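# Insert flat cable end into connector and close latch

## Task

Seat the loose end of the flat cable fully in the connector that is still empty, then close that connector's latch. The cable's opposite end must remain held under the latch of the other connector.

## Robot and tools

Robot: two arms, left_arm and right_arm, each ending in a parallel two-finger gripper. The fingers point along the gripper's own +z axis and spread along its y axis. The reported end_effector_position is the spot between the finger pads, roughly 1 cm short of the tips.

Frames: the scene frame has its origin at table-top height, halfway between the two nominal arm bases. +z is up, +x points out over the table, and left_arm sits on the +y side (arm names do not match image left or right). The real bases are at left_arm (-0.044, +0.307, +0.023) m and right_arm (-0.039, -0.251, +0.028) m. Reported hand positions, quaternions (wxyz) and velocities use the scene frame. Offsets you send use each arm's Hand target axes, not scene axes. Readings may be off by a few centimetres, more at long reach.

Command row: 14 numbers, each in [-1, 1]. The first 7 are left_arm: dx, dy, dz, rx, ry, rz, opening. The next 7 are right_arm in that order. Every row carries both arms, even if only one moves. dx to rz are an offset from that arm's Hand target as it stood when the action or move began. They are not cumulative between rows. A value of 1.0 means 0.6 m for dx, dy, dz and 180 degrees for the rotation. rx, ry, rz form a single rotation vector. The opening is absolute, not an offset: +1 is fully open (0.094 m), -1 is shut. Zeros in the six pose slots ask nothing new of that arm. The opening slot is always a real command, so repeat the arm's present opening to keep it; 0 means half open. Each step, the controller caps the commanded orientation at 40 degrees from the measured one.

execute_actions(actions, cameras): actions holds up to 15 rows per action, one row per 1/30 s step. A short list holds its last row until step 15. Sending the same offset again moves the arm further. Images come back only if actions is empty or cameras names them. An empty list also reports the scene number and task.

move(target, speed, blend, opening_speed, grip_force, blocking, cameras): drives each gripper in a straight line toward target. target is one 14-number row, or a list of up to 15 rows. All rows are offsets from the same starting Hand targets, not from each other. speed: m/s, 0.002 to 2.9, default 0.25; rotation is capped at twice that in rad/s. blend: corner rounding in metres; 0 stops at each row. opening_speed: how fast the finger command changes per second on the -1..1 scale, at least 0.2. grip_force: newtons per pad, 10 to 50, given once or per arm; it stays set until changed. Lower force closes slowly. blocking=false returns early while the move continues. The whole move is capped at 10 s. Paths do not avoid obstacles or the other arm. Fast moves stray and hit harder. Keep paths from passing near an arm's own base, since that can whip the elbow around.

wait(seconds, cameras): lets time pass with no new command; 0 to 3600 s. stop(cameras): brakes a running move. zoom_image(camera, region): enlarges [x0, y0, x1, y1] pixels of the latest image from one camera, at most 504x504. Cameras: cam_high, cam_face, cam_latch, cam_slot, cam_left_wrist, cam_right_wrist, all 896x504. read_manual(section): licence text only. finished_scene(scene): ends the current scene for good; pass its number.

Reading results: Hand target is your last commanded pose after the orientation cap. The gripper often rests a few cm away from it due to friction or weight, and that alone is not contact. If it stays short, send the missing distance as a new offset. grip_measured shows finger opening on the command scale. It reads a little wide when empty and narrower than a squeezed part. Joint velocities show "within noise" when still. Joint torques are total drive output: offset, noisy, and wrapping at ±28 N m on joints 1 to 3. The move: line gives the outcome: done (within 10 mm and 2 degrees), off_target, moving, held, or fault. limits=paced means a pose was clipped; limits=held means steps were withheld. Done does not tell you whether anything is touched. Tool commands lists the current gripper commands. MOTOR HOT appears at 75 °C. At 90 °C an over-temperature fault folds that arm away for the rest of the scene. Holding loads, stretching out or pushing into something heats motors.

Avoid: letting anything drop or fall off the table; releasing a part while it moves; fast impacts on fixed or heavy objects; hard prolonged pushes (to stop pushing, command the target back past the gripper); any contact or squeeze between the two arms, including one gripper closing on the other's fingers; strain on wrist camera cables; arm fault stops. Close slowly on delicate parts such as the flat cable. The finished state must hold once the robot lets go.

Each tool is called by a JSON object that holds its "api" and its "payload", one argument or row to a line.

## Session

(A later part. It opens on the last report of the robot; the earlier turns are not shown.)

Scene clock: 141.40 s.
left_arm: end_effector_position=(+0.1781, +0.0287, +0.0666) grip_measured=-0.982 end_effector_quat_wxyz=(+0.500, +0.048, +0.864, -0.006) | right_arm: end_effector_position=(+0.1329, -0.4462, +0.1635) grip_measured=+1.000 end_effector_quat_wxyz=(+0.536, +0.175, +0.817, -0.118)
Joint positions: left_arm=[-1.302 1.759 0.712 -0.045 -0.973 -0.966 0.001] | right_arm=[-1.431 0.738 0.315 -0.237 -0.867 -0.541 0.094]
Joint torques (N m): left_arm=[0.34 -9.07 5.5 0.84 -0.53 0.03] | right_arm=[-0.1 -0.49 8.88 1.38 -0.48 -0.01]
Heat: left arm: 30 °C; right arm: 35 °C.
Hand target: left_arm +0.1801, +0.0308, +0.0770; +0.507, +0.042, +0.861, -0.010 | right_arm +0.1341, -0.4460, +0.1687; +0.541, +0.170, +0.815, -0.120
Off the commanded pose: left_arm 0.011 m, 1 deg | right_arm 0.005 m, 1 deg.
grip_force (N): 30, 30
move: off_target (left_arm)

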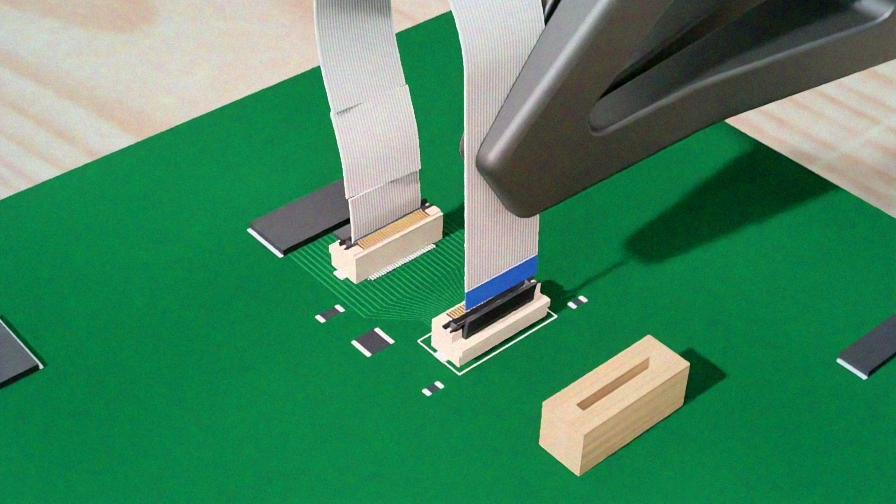

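{"api": "move", "payload": {
  "target": [-0.001,-0.0016,0.0001,0.0008,-0.0009,-0.0133,-1,0,0,0,0,0,0,1],
  "speed": 0.05,
  "cameras": ["cam_slot","cam_latch"]
}}

{"api": "zoom_image", "payload": {
  "camera": "cam_slot",
  "region": [420, 220, 580, 380]
}}

{"api": "zoom_image", "payload": {
  "camera": "cam_latch",
  "region": [370, 310, 450, 400]
}}

Scene clock: 145.63 s.
left_arm: end_effector_position=(+0.1781, +0.0287, +0.0666) grip_measured=-0.982 end_effector_quat_wxyz=(+0.500, +0.039, +0.865, -0.011) | right_arm: end_effector_position=(+0.1329, -0.4462, +0.1635) grip_measured=+1.000 end_effector_quat_wxyz=(+0.536, +0.175, +0.817, -0.118)
Joint positions: left_arm=[-1.302 1.759 0.712 -0.046 -0.973 -0.988 0.001] | right_arm=[-1.431 0.738 0.315 -0.237 -0.867 -0.541 0.094]
Joint torques (N m): left_arm=[0.27 -9.03 5.5 0.9 -0.53 -0.1] | right_arm=[-0.08 -0.5 8.87 1.38 -0.46 -0.01]
Heat: left arm: 30 °C; right arm: 35 °C.
Hand target: left_arm +0.1804, +0.0298, +0.0775; +0.508, +0.024, +0.861, -0.022 | right_arm +0.1341, -0.4460, +0.1687; +0.541, +0.170, +0.815, -0.120
Off the commanded pose: left_arm 0.011 m, 2 deg | right_arm 0.005 m, 1 deg.
grip_force (N): 30, 30
move: off_target (left_arm)
Images, in order (width x height): cam_latch 896x504, cam_slot 896x504.

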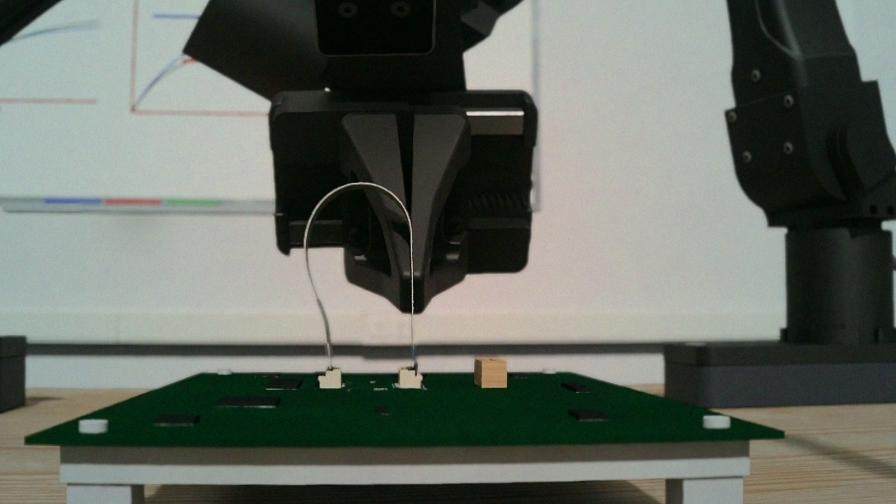

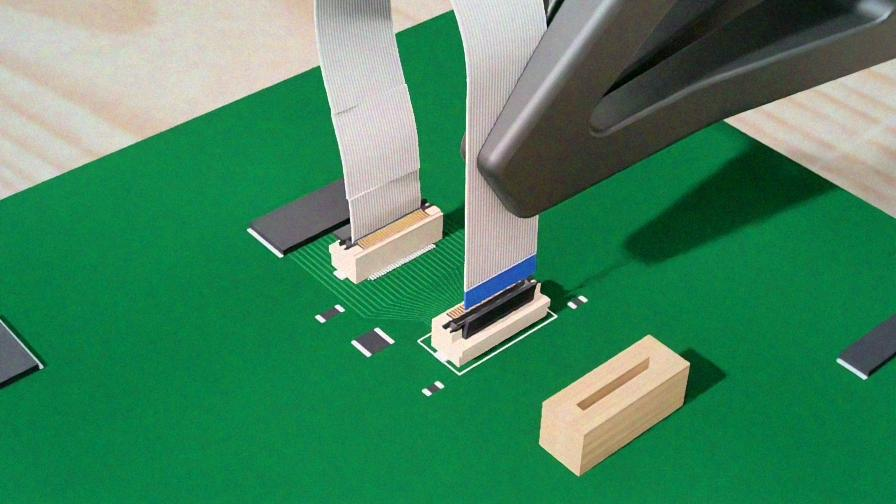

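Scaled by 3.150 from the camera's image (finer frame: 1280x720).

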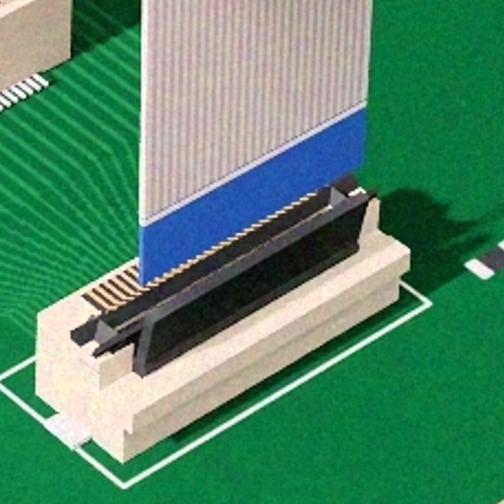

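Scaled by 5.600 from the camera's image (finer frame: 1280x720).

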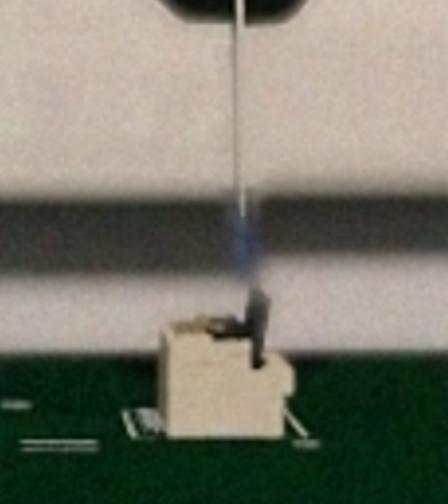

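{"api": "move", "payload": {
  "target": [-0.0052,-0.0068,0.001,0.0042,-0.0041,-0.0076,-1,0,0,0,0,0,0,1],
  "speed": 0.05,
  "cameras": ["cam_slot","cam_latch"]
}}

{"api": "zoom_image", "payload": {
  "camera": "cam_slot",
  "region": [420, 220, 580, 380]
}}

{"api": "zoom_image", "payload": {
  "camera": "cam_latch",
  "region": [370, 310, 450, 400]
}}

Scene clock: 148.07 s.
left_arm: end_effector_position=(+0.1787, +0.0261, +0.0680) grip_measured=-0.982 end_effector_quat_wxyz=(+0.502, +0.034, +0.864, -0.019) | right_arm: end_effector_position=(+0.1329, -0.4462, +0.1635) grip_measured=+1.000 end_effector_quat_wxyz=(+0.536, +0.175, +0.817, -0.118)
Joint positions: left_arm=[-1.302 1.759 0.712 -0.028 -0.973 -0.989 0.001] | right_arm=[-1.431 0.738 0.315 -0.237 -0.867 -0.541 0.094]
Joint torques (N m): left_arm=[0.39 -8.88 5.38 1.11 -0.56 -0.08] | right_arm=[-0.13 -0.51 8.87 1.37 -0.48 -0.02]
Heat: left arm: 30 °C; right arm: 35 °C.
Hand target: left_arm +0.1821, +0.0256, +0.0800; +0.513, +0.017, +0.858, -0.034 | right_arm +0.1341, -0.4460, +0.1687; +0.541, +0.170, +0.815, -0.120
Off the commanded pose: left_arm 0.012 m, 3 deg | right_arm 0.005 m, 1 deg.
grip_force (N): 30, 30
move: off_target (left_arm)
Images, in order (width x height): cam_latch 896x504, cam_slot 896x504.

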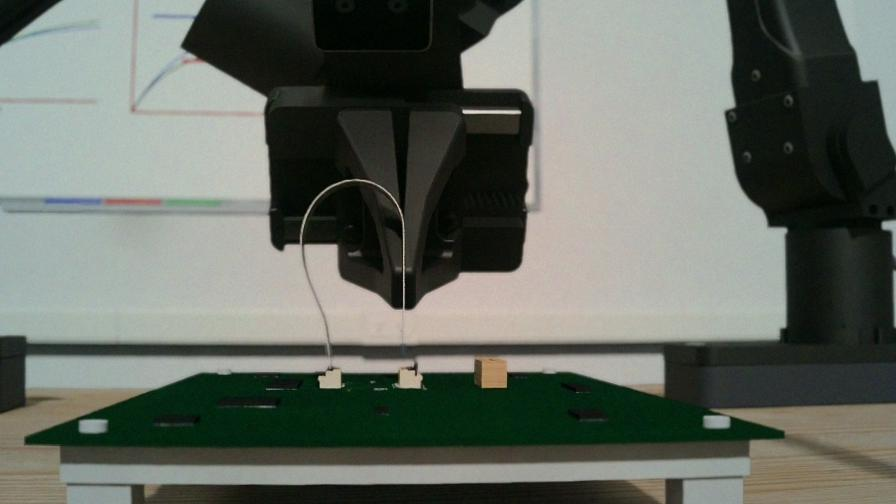

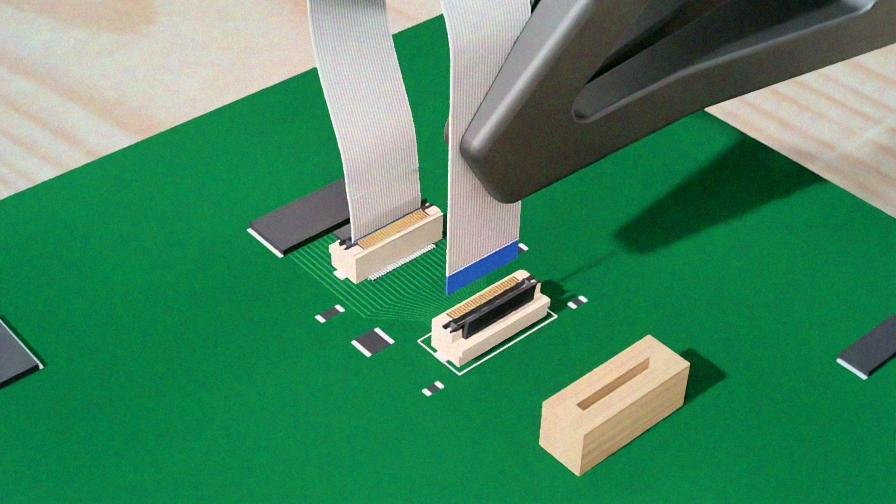

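Scaled by 3.150 from the camera's image (finer frame: 1280x720).

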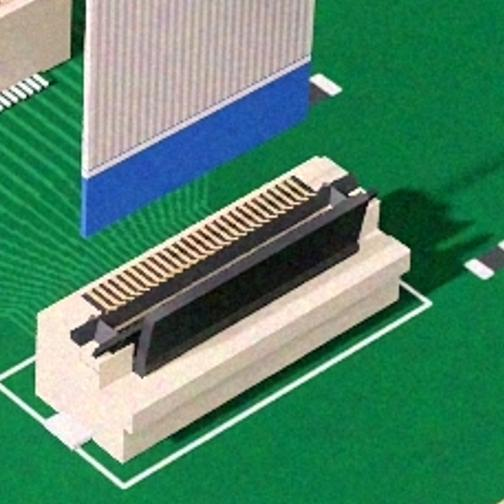

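Scaled by 5.600 from the camera's image (finer frame: 1280x720).

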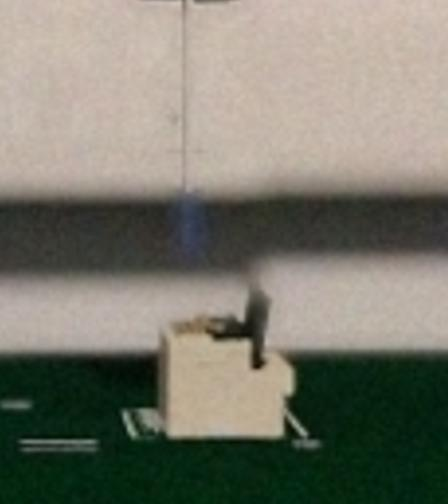

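{"api": "move", "payload": {
  "target": [0.0225,0.0058,0.0095,-0.0065,0.0063,0.0116,-1,0,0,0,0,0,0,1],
  "speed": 0.04,
  "cameras": ["cam_slot","cam_latch"]
}}

{"api": "zoom_image", "payload": {
  "camera": "cam_slot",
  "region": [420, 220, 580, 380]
}}

{"api": "zoom_image", "payload": {
  "camera": "cam_latch",
  "region": [370, 310, 450, 400]
}}

Scene clock: 152.07 s.
left_arm: end_effector_position=(+0.1786, +0.0259, +0.0678) grip_measured=-0.982 end_effector_quat_wxyz=(+0.502, +0.034, +0.864, -0.019) | right_arm: end_effector_position=(+0.1329, -0.4462, +0.1635) grip_measured=+1.000 end_effector_quat_wxyz=(+0.536, +0.175, +0.817, -0.118)
Joint positions: left_arm=[-1.302 1.759 0.712 -0.028 -0.972 -0.989 0.001] | right_arm=[-1.431 0.738 0.315 -0.237 -0.867 -0.541 0.094]
Joint torques (N m): left_arm=[0.43 -5.48 5.52 1.07 -0.52 -0.12] | right_arm=[-0.13 -0.49 8.91 1.38 -0.47 -0.01]
Heat: left arm: 30 °C; right arm: 35 °C.
Hand target: left_arm +0.1810, +0.0286, +0.0653; +0.505, +0.028, +0.862, -0.015 | right_arm +0.1341, -0.4460, +0.1687; +0.541, +0.170, +0.815, -0.120
Off the commanded pose: left_arm 0.004 m, 1 deg | right_arm 0.005 m, 1 deg.
grip_force (N): 30, 30
move: done
Images, in order (width x height): cam_latch 896x504, cam_slot 896x504.

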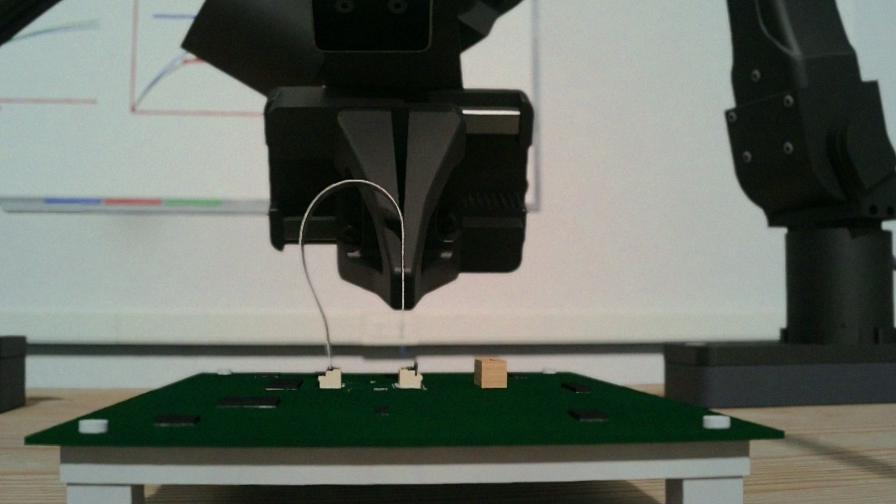

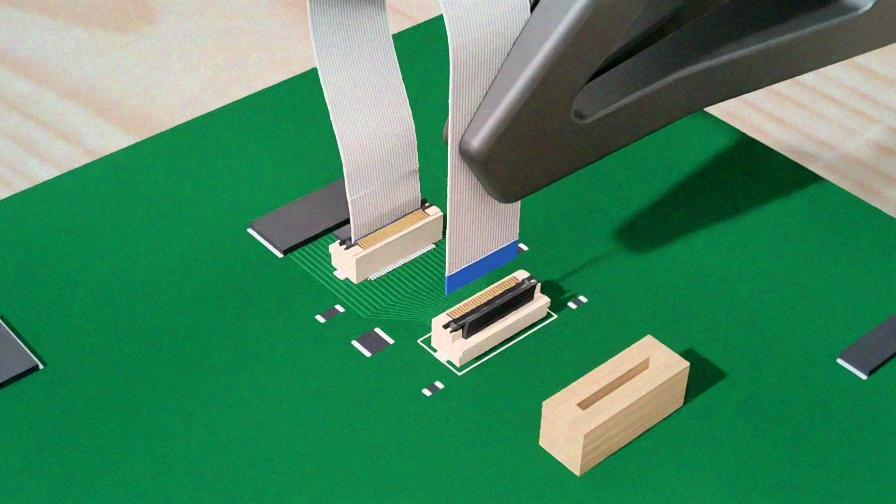

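Scaled by 3.150 from the camera's image (finer frame: 1280x720).

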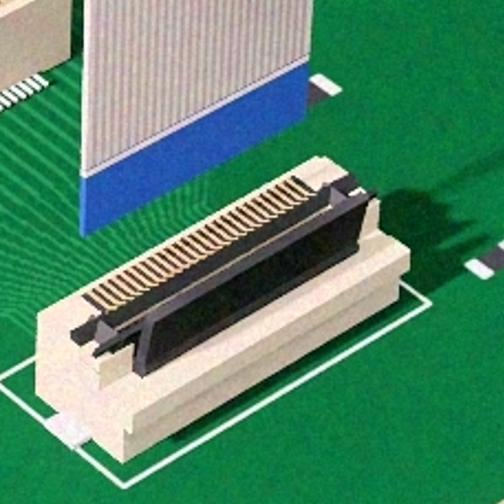

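Scaled by 5.600 from the camera's image (finer frame: 1280x720).

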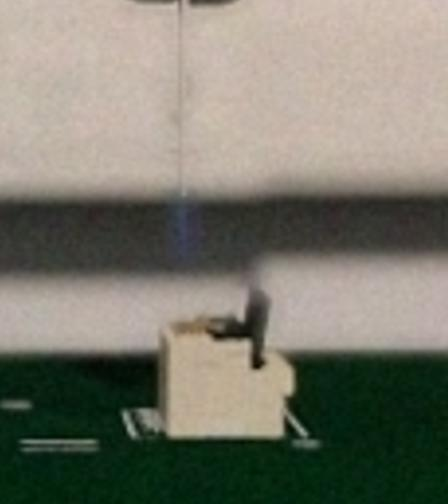

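{"api": "move", "payload": {
  "target": [0.0049,0.0012,0.0021,-0.0014,0.0014,0.0063,-1,0,0,0,0,0,0,1],
  "speed": 0.04,
  "cameras": ["cam_slot","cam_latch"]
}}

{"api": "zoom_image", "payload": {
  "camera": "cam_slot",
  "region": [420, 220, 580, 380]
}}

{"api": "zoom_image", "payload": {
  "camera": "cam_latch",
  "region": [370, 310, 450, 400]
}}

Scene clock: 153.67 s.
left_arm: end_effector_position=(+0.1782, +0.0267, +0.0638) grip_measured=-0.982 end_effector_quat_wxyz=(+0.500, +0.038, +0.865, -0.014) | right_arm: end_effector_position=(+0.1329, -0.4462, +0.1635) grip_measured=+1.000 end_effector_quat_wxyz=(+0.536, +0.175, +0.817, -0.118)
Joint positions: left_arm=[-1.302 1.772 0.712 -0.028 -0.97 -0.989 0.001] | right_arm=[-1.431 0.738 0.315 -0.237 -0.867 -0.541 0.094]
Joint torques (N m): left_arm=[0.44 -5.67 5.49 1.02 -0.53 0.02] | right_arm=[-0.08 -0.44 8.94 1.38 -0.48 0]
Heat: left arm: 30 °C; right arm: 35 °C.
Hand target: left_arm +0.1807, +0.0293, +0.0620; +0.503, +0.035, +0.863, -0.008 | right_arm +0.1341, -0.4460, +0.1687; +0.541, +0.170, +0.815, -0.120
Off the commanded pose: left_arm 0.004 m, 1 deg | right_arm 0.005 m, 1 deg.
grip_force (N): 30, 30
move: done
Images, in order (width x height): cam_latch 896x504, cam_slot 896x504.

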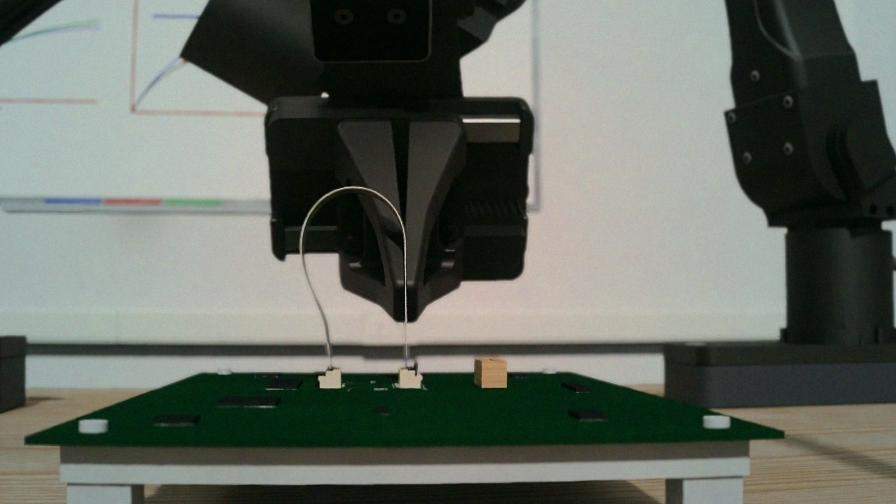

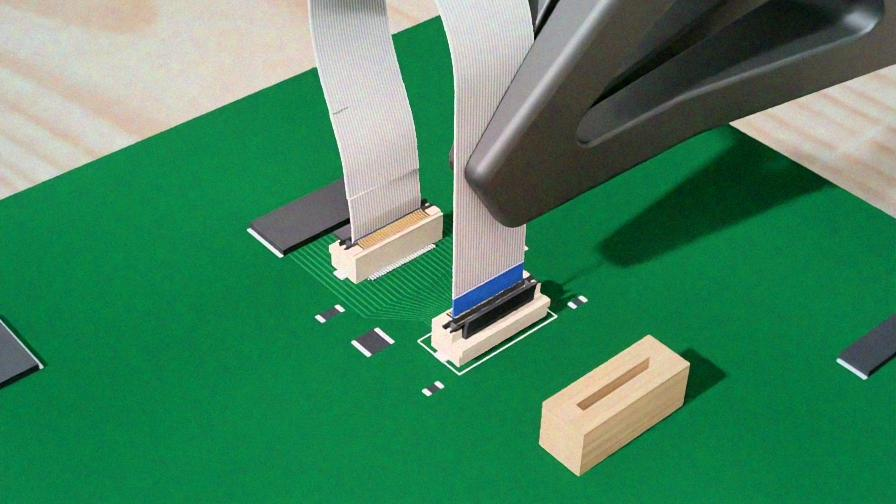

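Scaled by 3.150 from the camera's image (finer frame: 1280x720).

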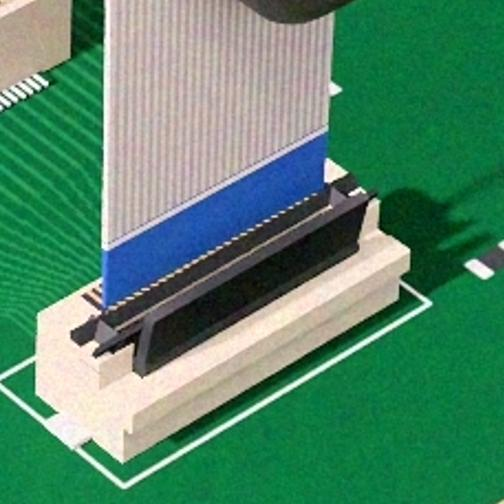

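Scaled by 5.600 from the camera's image (finer frame: 1280x720).

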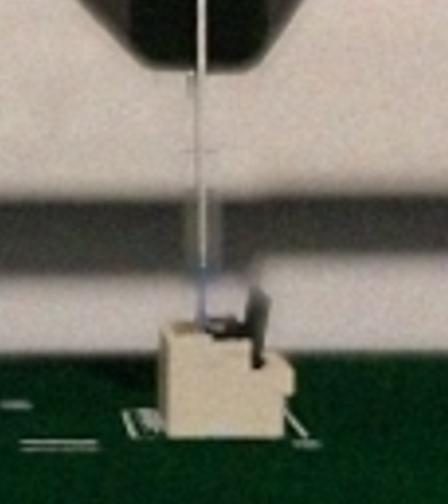

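{"api": "move", "payload": {
  "target": [0,0,0,0,0,0.0095,-1,0,0,0,0,0,0,1],
  "speed": 0.05,
  "cameras": ["cam_slot","cam_latch"]
}}

{"api": "zoom_image", "payload": {
  "camera": "cam_slot",
  "region": [420, 220, 580, 380]
}}

{"api": "zoom_image", "payload": {
  "camera": "cam_latch",
  "region": [370, 310, 450, 400]
}}

Scene clock: 155.57 s.
left_arm: end_effector_position=(+0.1782, +0.0267, +0.0638) grip_measured=-0.982 end_effector_quat_wxyz=(+0.500, +0.049, +0.865, -0.008) | right_arm: end_effector_position=(+0.1329, -0.4462, +0.1635) grip_measured=+1.000 end_effector_quat_wxyz=(+0.536, +0.175, +0.817, -0.118)
Joint positions: left_arm=[-1.302 1.772 0.712 -0.028 -0.97 -0.963 0.001] | right_arm=[-1.431 0.738 0.315 -0.237 -0.867 -0.541 0.094]
Joint torques (N m): left_arm=[0.42 -5.7 5.55 1.03 -0.53 0.01] | right_arm=[-0.09 -0.49 8.9 1.38 -0.47 -0.03]
Heat: left arm: 30 °C; right arm: 35 °C.
Hand target: left_arm +0.1807, +0.0293, +0.0620; +0.503, +0.048, +0.863, -0.001 | right_arm +0.1341, -0.4460, +0.1687; +0.541, +0.170, +0.815, -0.120
Off the commanded pose: left_arm 0.004 m, 1 deg | right_arm 0.005 m, 1 deg.
grip_force (N): 30, 30
move: done
Images, in order (width x height): cam_latch 896x504, cam_slot 896x504.

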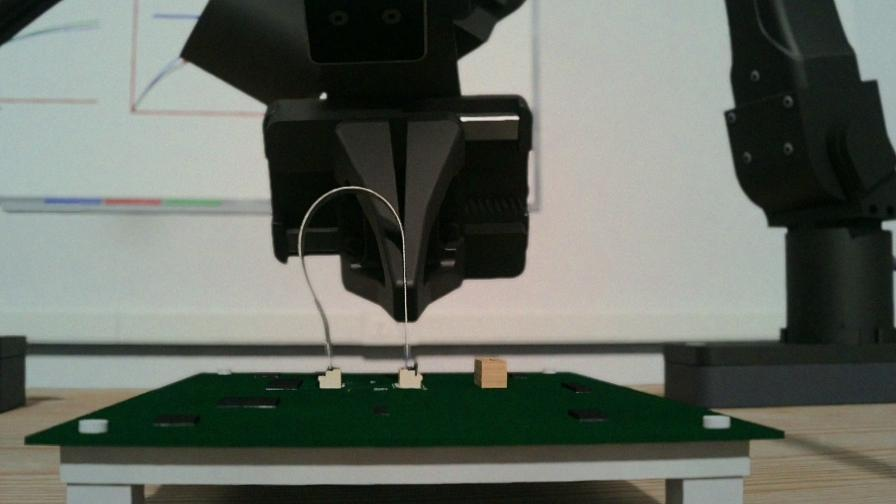

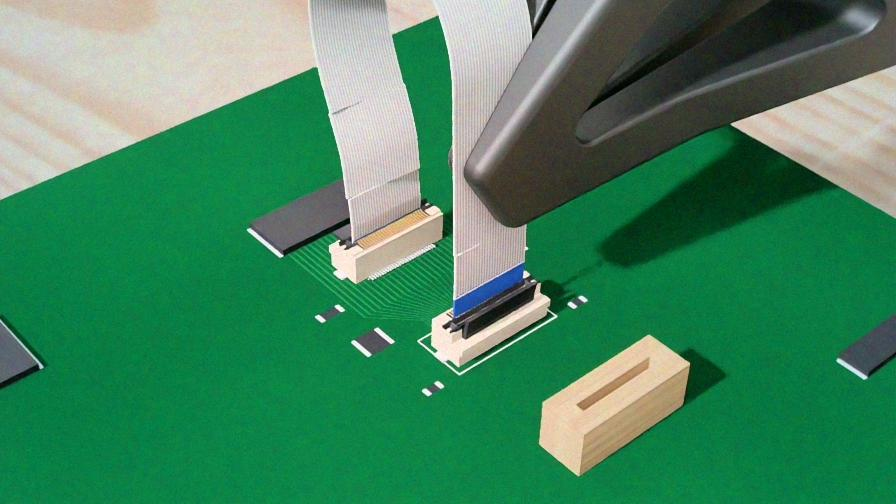

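Scaled by 3.150 from the camera's image (finer frame: 1280x720).

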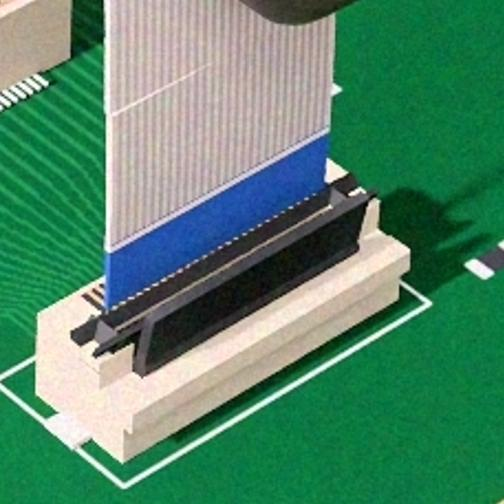

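Scaled by 5.600 from the camera's image (finer frame: 1280x720).

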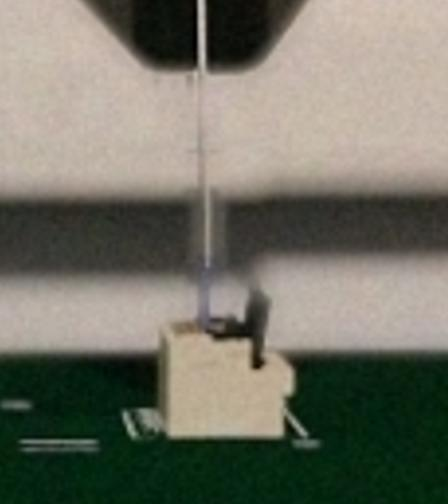

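{"api": "move", "payload": {
  "target": [
    [0,0,0,0,0,0.0064,-1,0,0,0,0,0,0,1],
    [0.0024,0.0004,0.0012,-0.0007,0.0007,0.0077,-1,0,0,0,0,0,0,1]
  ],
  "speed": 0.04,
  "cameras": ["cam_slot","cam_latch"]
}}

{"api": "zoom_image", "payload": {
  "camera": "cam_slot",
  "region": [420, 220, 580, 380]
}}

{"api": "zoom_image", "payload": {
  "camera": "cam_latch",
  "region": [370, 310, 450, 400]
}}

Scene clock: 157.77 s.
left_arm: end_effector_position=(+0.1782, +0.0267, +0.0638) grip_measured=-0.982 end_effector_quat_wxyz=(+0.500, +0.057, +0.864, -0.003) | right_arm: end_effector_position=(+0.1329, -0.4462, +0.1635) grip_measured=+1.000 end_effector_quat_wxyz=(+0.536, +0.175, +0.817, -0.118)
Joint positions: left_arm=[-1.302 1.772 0.712 -0.028 -0.97 -0.943 0.001] | right_arm=[-1.431 0.738 0.315 -0.237 -0.867 -0.541 0.094]
Joint torques (N m): left_arm=[0.38 -5.34 5.59 1.02 -0.53 0.02] | right_arm=[-0.09 -0.49 8.88 1.37 -0.46 -0.01]
Heat: left arm: 30 °C; right arm: 35 °C.
Hand target: left_arm +0.1806, +0.0296, +0.0604; +0.503, +0.058, +0.863, +0.006 | right_arm +0.1341, -0.4460, +0.1687; +0.541, +0.170, +0.815, -0.120
Off the commanded pose: left_arm 0.005 m, 1 deg | right_arm 0.005 m, 1 deg.
grip_force (N): 30, 30
move: done
Images, in order (width x height): cam_latch 896x504, cam_slot 896x504.

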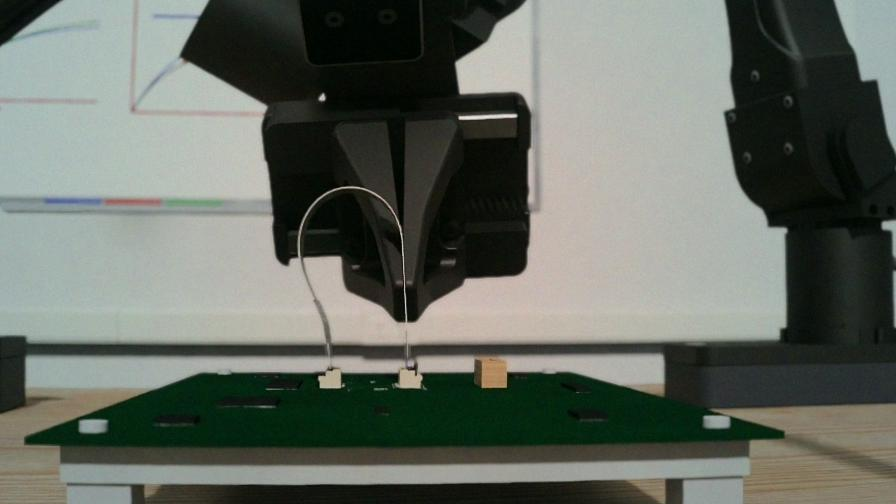

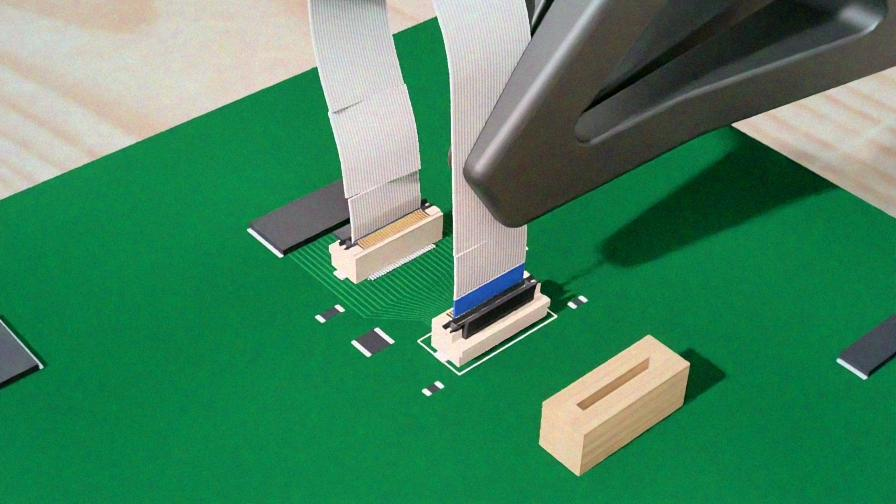

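Scaled by 3.150 from the camera's image (finer frame: 1280x720).

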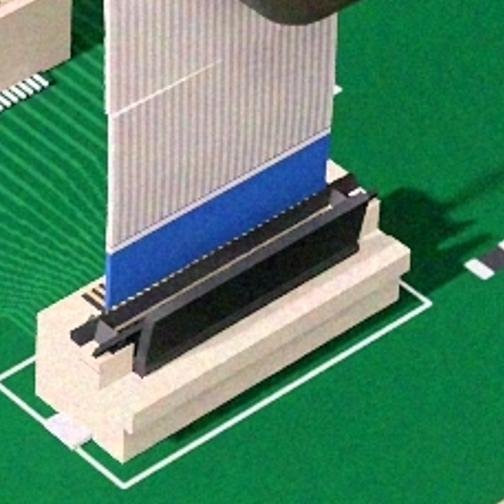

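Scaled by 5.600 from the camera's image (finer frame: 1280x720).

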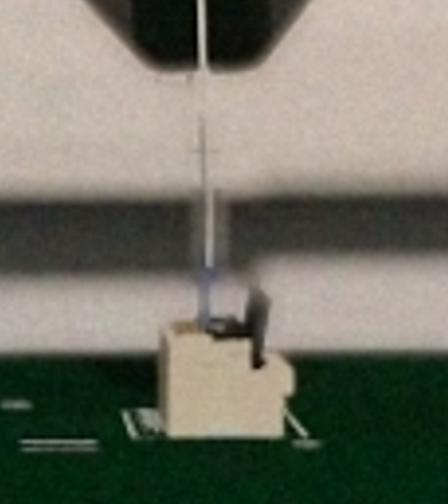

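{"api": "move", "payload": {
  "target": [0.0049,0.0012,0.0021,-0.0014,0.0014,0.0026,-1,0,0,0,0,0,0,1],
  "speed": 0.03,
  "cameras": ["cam_slot","cam_latch"]
}}

{"api": "zoom_image", "payload": {
  "camera": "cam_slot",
  "region": [420, 220, 580, 380]
}}

{"api": "zoom_image", "payload": {
  "camera": "cam_latch",
  "region": [370, 310, 450, 400]
}}

Scene clock: 159.20 s.
left_arm: end_effector_position=(+0.1790, +0.0269, +0.0633) grip_measured=-0.982 end_effector_quat_wxyz=(+0.503, +0.056, +0.863, -0.001) | right_arm: end_effector_position=(+0.1329, -0.4462, +0.1635) grip_measured=+1.000 end_effector_quat_wxyz=(+0.536, +0.175, +0.817, -0.118)
Joint positions: left_arm=[-1.302 1.779 0.712 -0.021 -0.978 -0.942 0.001] | right_arm=[-1.431 0.738 0.315 -0.237 -0.867 -0.541 0.094]
Joint torques (N m): left_arm=[0.44 -5.2 5.46 0.95 -0.43 0.03] | right_arm=[-0.09 -0.5 8.91 1.37 -0.47 -0.01]
Heat: left arm: 30 °C; right arm: 35 °C.
Hand target: left_arm +0.1803, +0.0306, +0.0573; +0.501, +0.061, +0.863, +0.010 | right_arm +0.1341, -0.4460, +0.1687; +0.541, +0.170, +0.815, -0.120
Off the commanded pose: left_arm 0.007 m, 1 deg | right_arm 0.005 m, 1 deg.
grip_force (N): 30, 30
move: done
Images, in order (width x height): cam_latch 896x504, cam_slot 896x504.

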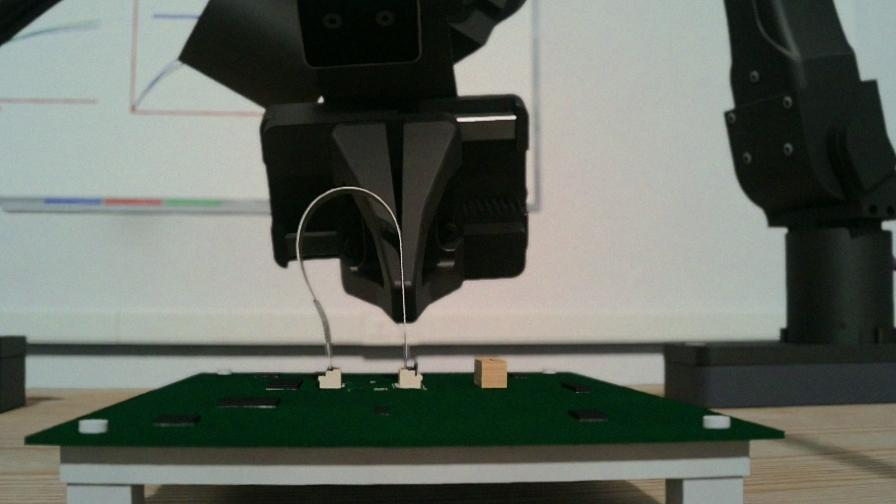

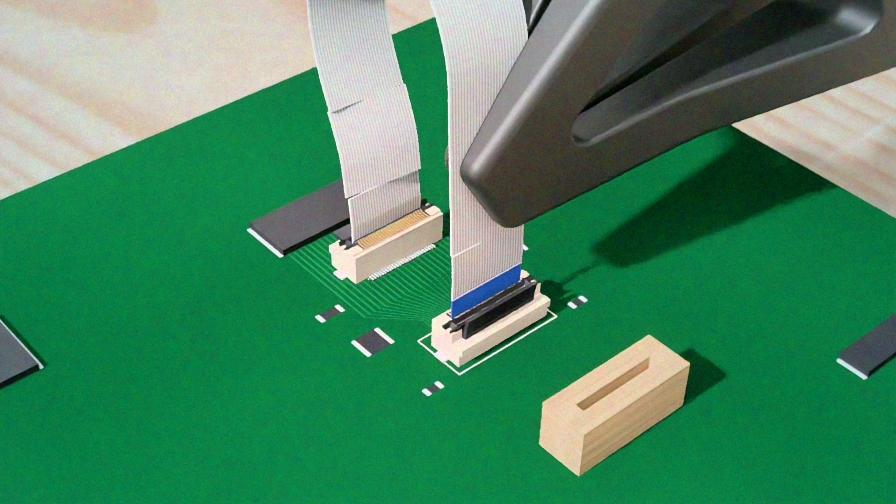

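Scaled by 3.150 from the camera's image (finer frame: 1280x720).

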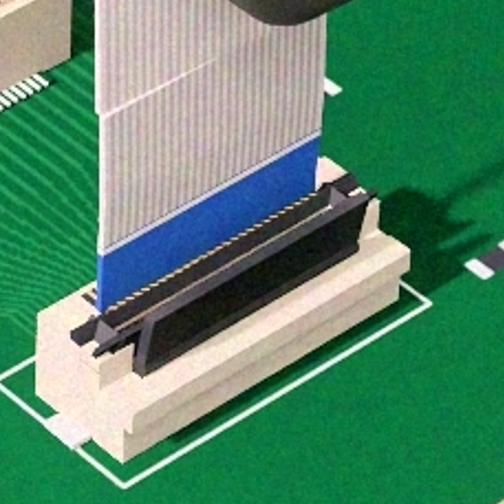

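Scaled by 5.600 from the camera's image (finer frame: 1280x720).

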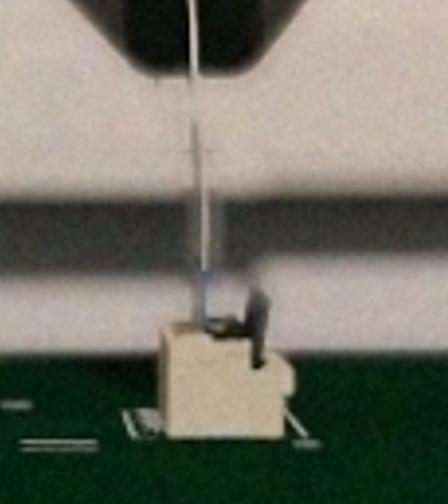

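{"api": "move", "payload": {
  "target": [-0.0247,-0.003,-0.0113,0.0066,-0.0073,-0.0126,-1,0,0,0,0,0,0,1],
  "speed": 0.05,
  "cameras": ["cam_slot","cam_latch"]
}}

{"api": "zoom_image", "payload": {
  "camera": "cam_slot",
  "region": [420, 220, 580, 380]
}}

{"api": "zoom_image", "payload": {
  "camera": "cam_latch",
  "region": [370, 310, 450, 400]
}}

Scene clock: 162.10 s.
left_arm: end_effector_position=(+0.1791, +0.0267, +0.0634) grip_measured=-0.982 end_effector_quat_wxyz=(+0.503, +0.058, +0.862, +0.000) | right_arm: end_effector_position=(+0.1329, -0.4462, +0.1635) grip_measured=+1.000 end_effector_quat_wxyz=(+0.536, +0.175, +0.817, -0.118)
Joint positions: left_arm=[-1.302 1.779 0.712 -0.019 -0.978 -0.939 0.001] | right_arm=[-1.431 0.738 0.315 -0.237 -0.867 -0.541 0.094]
Joint torques (N m): left_arm=[0.43 -8.96 5.16 1 -0.5 0.03] | right_arm=[-0.1 -0.53 8.9 1.38 -0.49 -0.01]
Heat: left arm: 30 °C; right arm: 35 °C.
Hand target: left_arm +0.1816, +0.0274, +0.0734; +0.510, +0.049, +0.859, -0.009 | right_arm +0.1341, -0.4460, +0.1687; +0.541, +0.170, +0.815, -0.120
Off the commanded pose: left_arm 0.010 m, 2 deg | right_arm 0.005 m, 1 deg.
grip_force (N): 30, 30
move: done
Images, in order (width x height): cam_latch 896x504, cam_slot 896x504.

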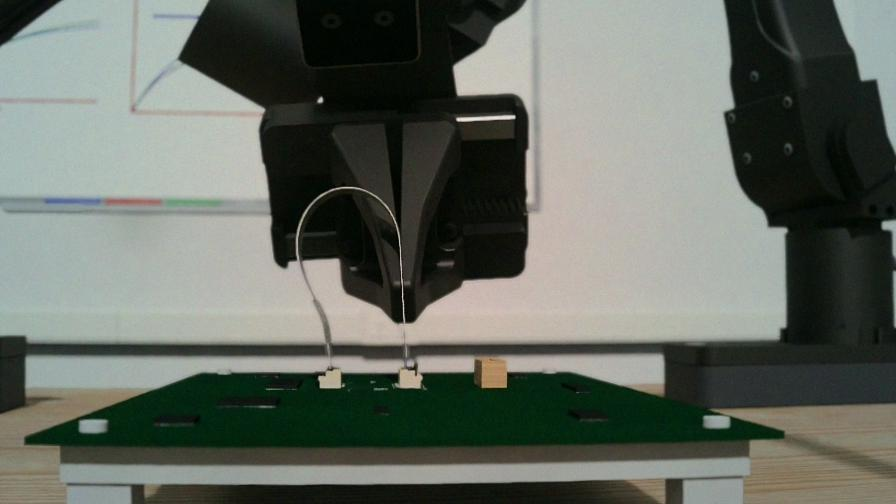

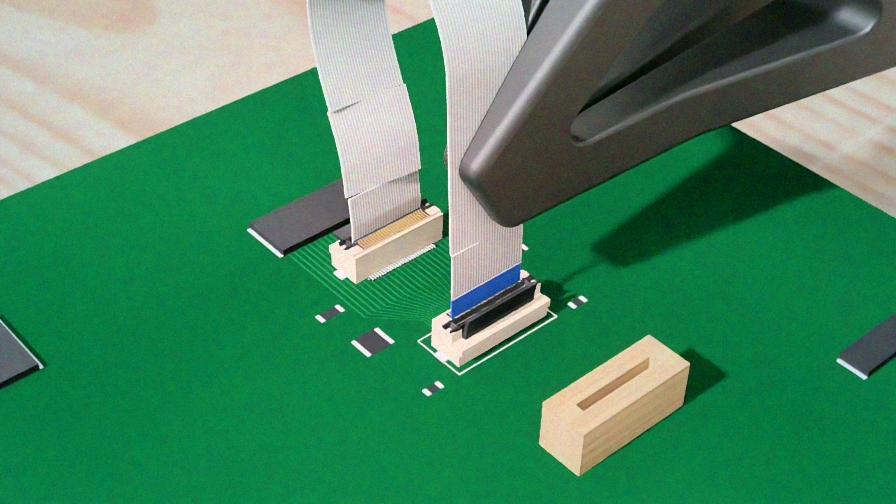

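Scaled by 3.150 from the camera's image (finer frame: 1280x720).

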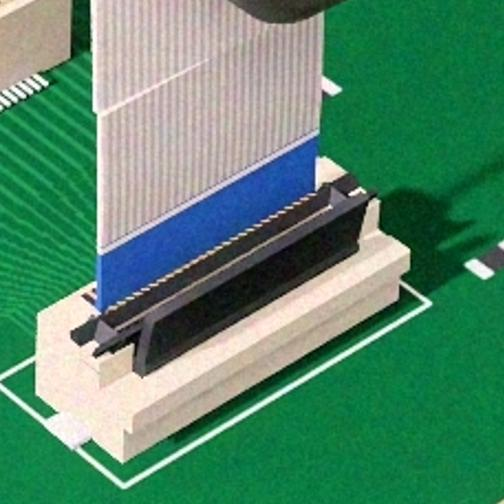

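Scaled by 5.600 from the camera's image (finer frame: 1280x720).

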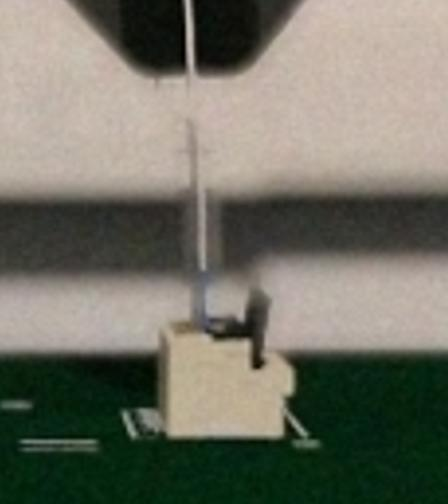

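{"api": "move", "payload": {
  "target": [
    [-0.005,-0.0008,-0.002,0.0013,-0.0015,-0.0025,-1,0,0,0,0,0,0,1],
    [0.0008,0.0087,-0.0018,-0.0047,0.0035,-0.0067,-1,0,0,0,0,0,0,1]
  ],
  "speed": 0.05,
  "cameras": ["cam_slot","cam_latch"]
}}

{"api": "zoom_image", "payload": {
  "camera": "cam_slot",
  "region": [420, 220, 580, 380]
}}

{"api": "zoom_image", "payload": {
  "camera": "cam_latch",
  "region": [370, 310, 450, 400]
}}

Scene clock: 167.33 s.
left_arm: end_effector_position=(+0.1788, +0.0298, +0.0636) grip_measured=-0.982 end_effector_quat_wxyz=(+0.500, +0.049, +0.865, -0.001) | right_arm: end_effector_position=(+0.1329, -0.4462, +0.1635) grip_measured=+1.000 end_effector_quat_wxyz=(+0.536, +0.175, +0.817, -0.118)
Joint positions: left_arm=[-1.3 1.77 0.712 -0.043 -0.974 -0.967 0.001] | right_arm=[-1.431 0.738 0.315 -0.237 -0.867 -0.541 0.094]
Joint torques (N m): left_arm=[0.38 -9.21 5.38 0.79 -0.53 -0.11] | right_arm=[-0.08 -0.47 8.9 1.38 -0.47 -0.01]
Heat: left arm: 30 °C; right arm: 35 °C.
Hand target: left_arm +0.1808, +0.0327, +0.0736; +0.506, +0.036, +0.862, -0.008 | right_arm +0.1341, -0.4460, +0.1687; +0.541, +0.170, +0.815, -0.120
Off the commanded pose: left_arm 0.011 m, 2 deg | right_arm 0.005 m, 1 deg.
grip_force (N): 30, 30
move: off_target (left_arm)
Images, in order (width x height): cam_latch 896x504, cam_slot 896x504.

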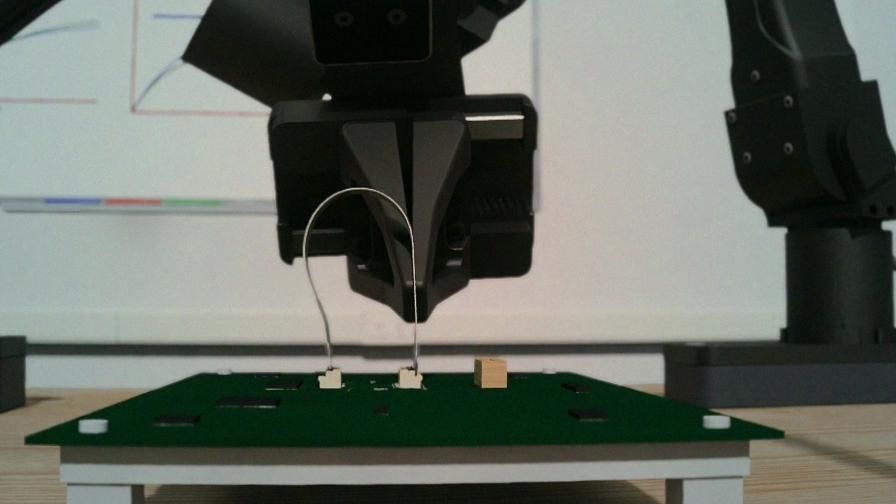

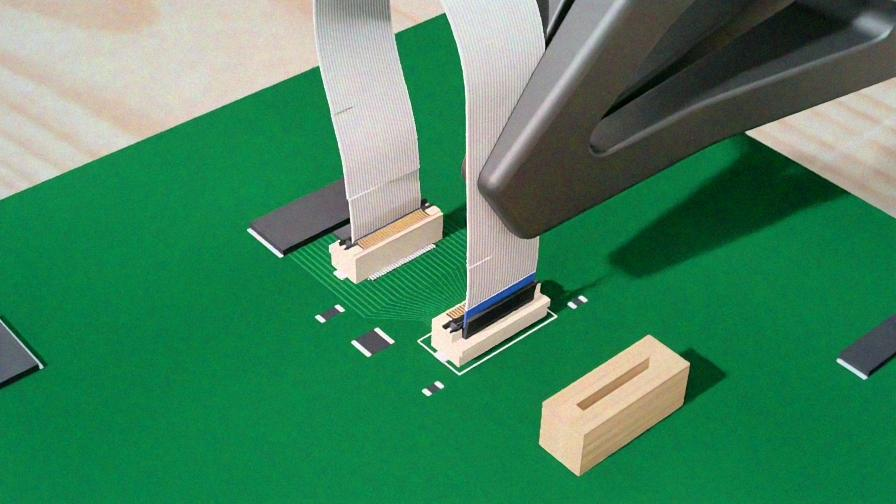

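Scaled by 3.150 from the camera's image (finer frame: 1280x720).

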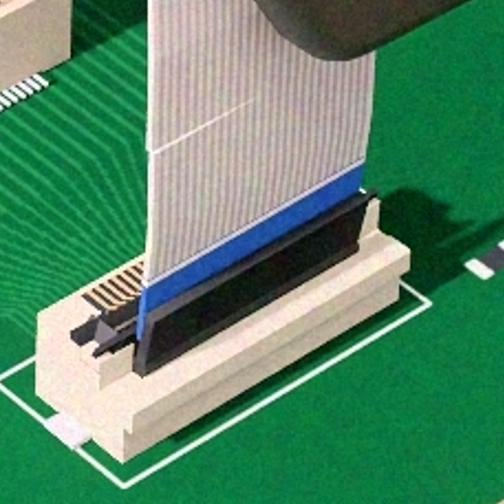

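Scaled by 5.600 from the camera's image (finer frame: 1280x720).

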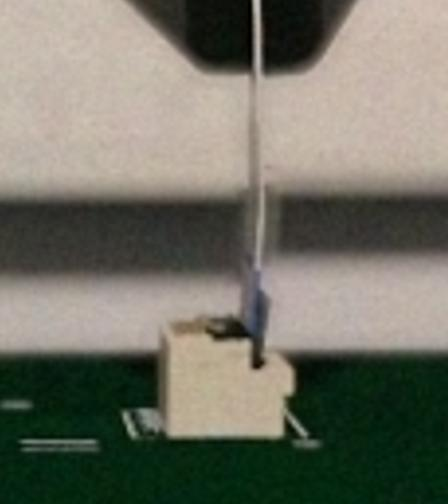

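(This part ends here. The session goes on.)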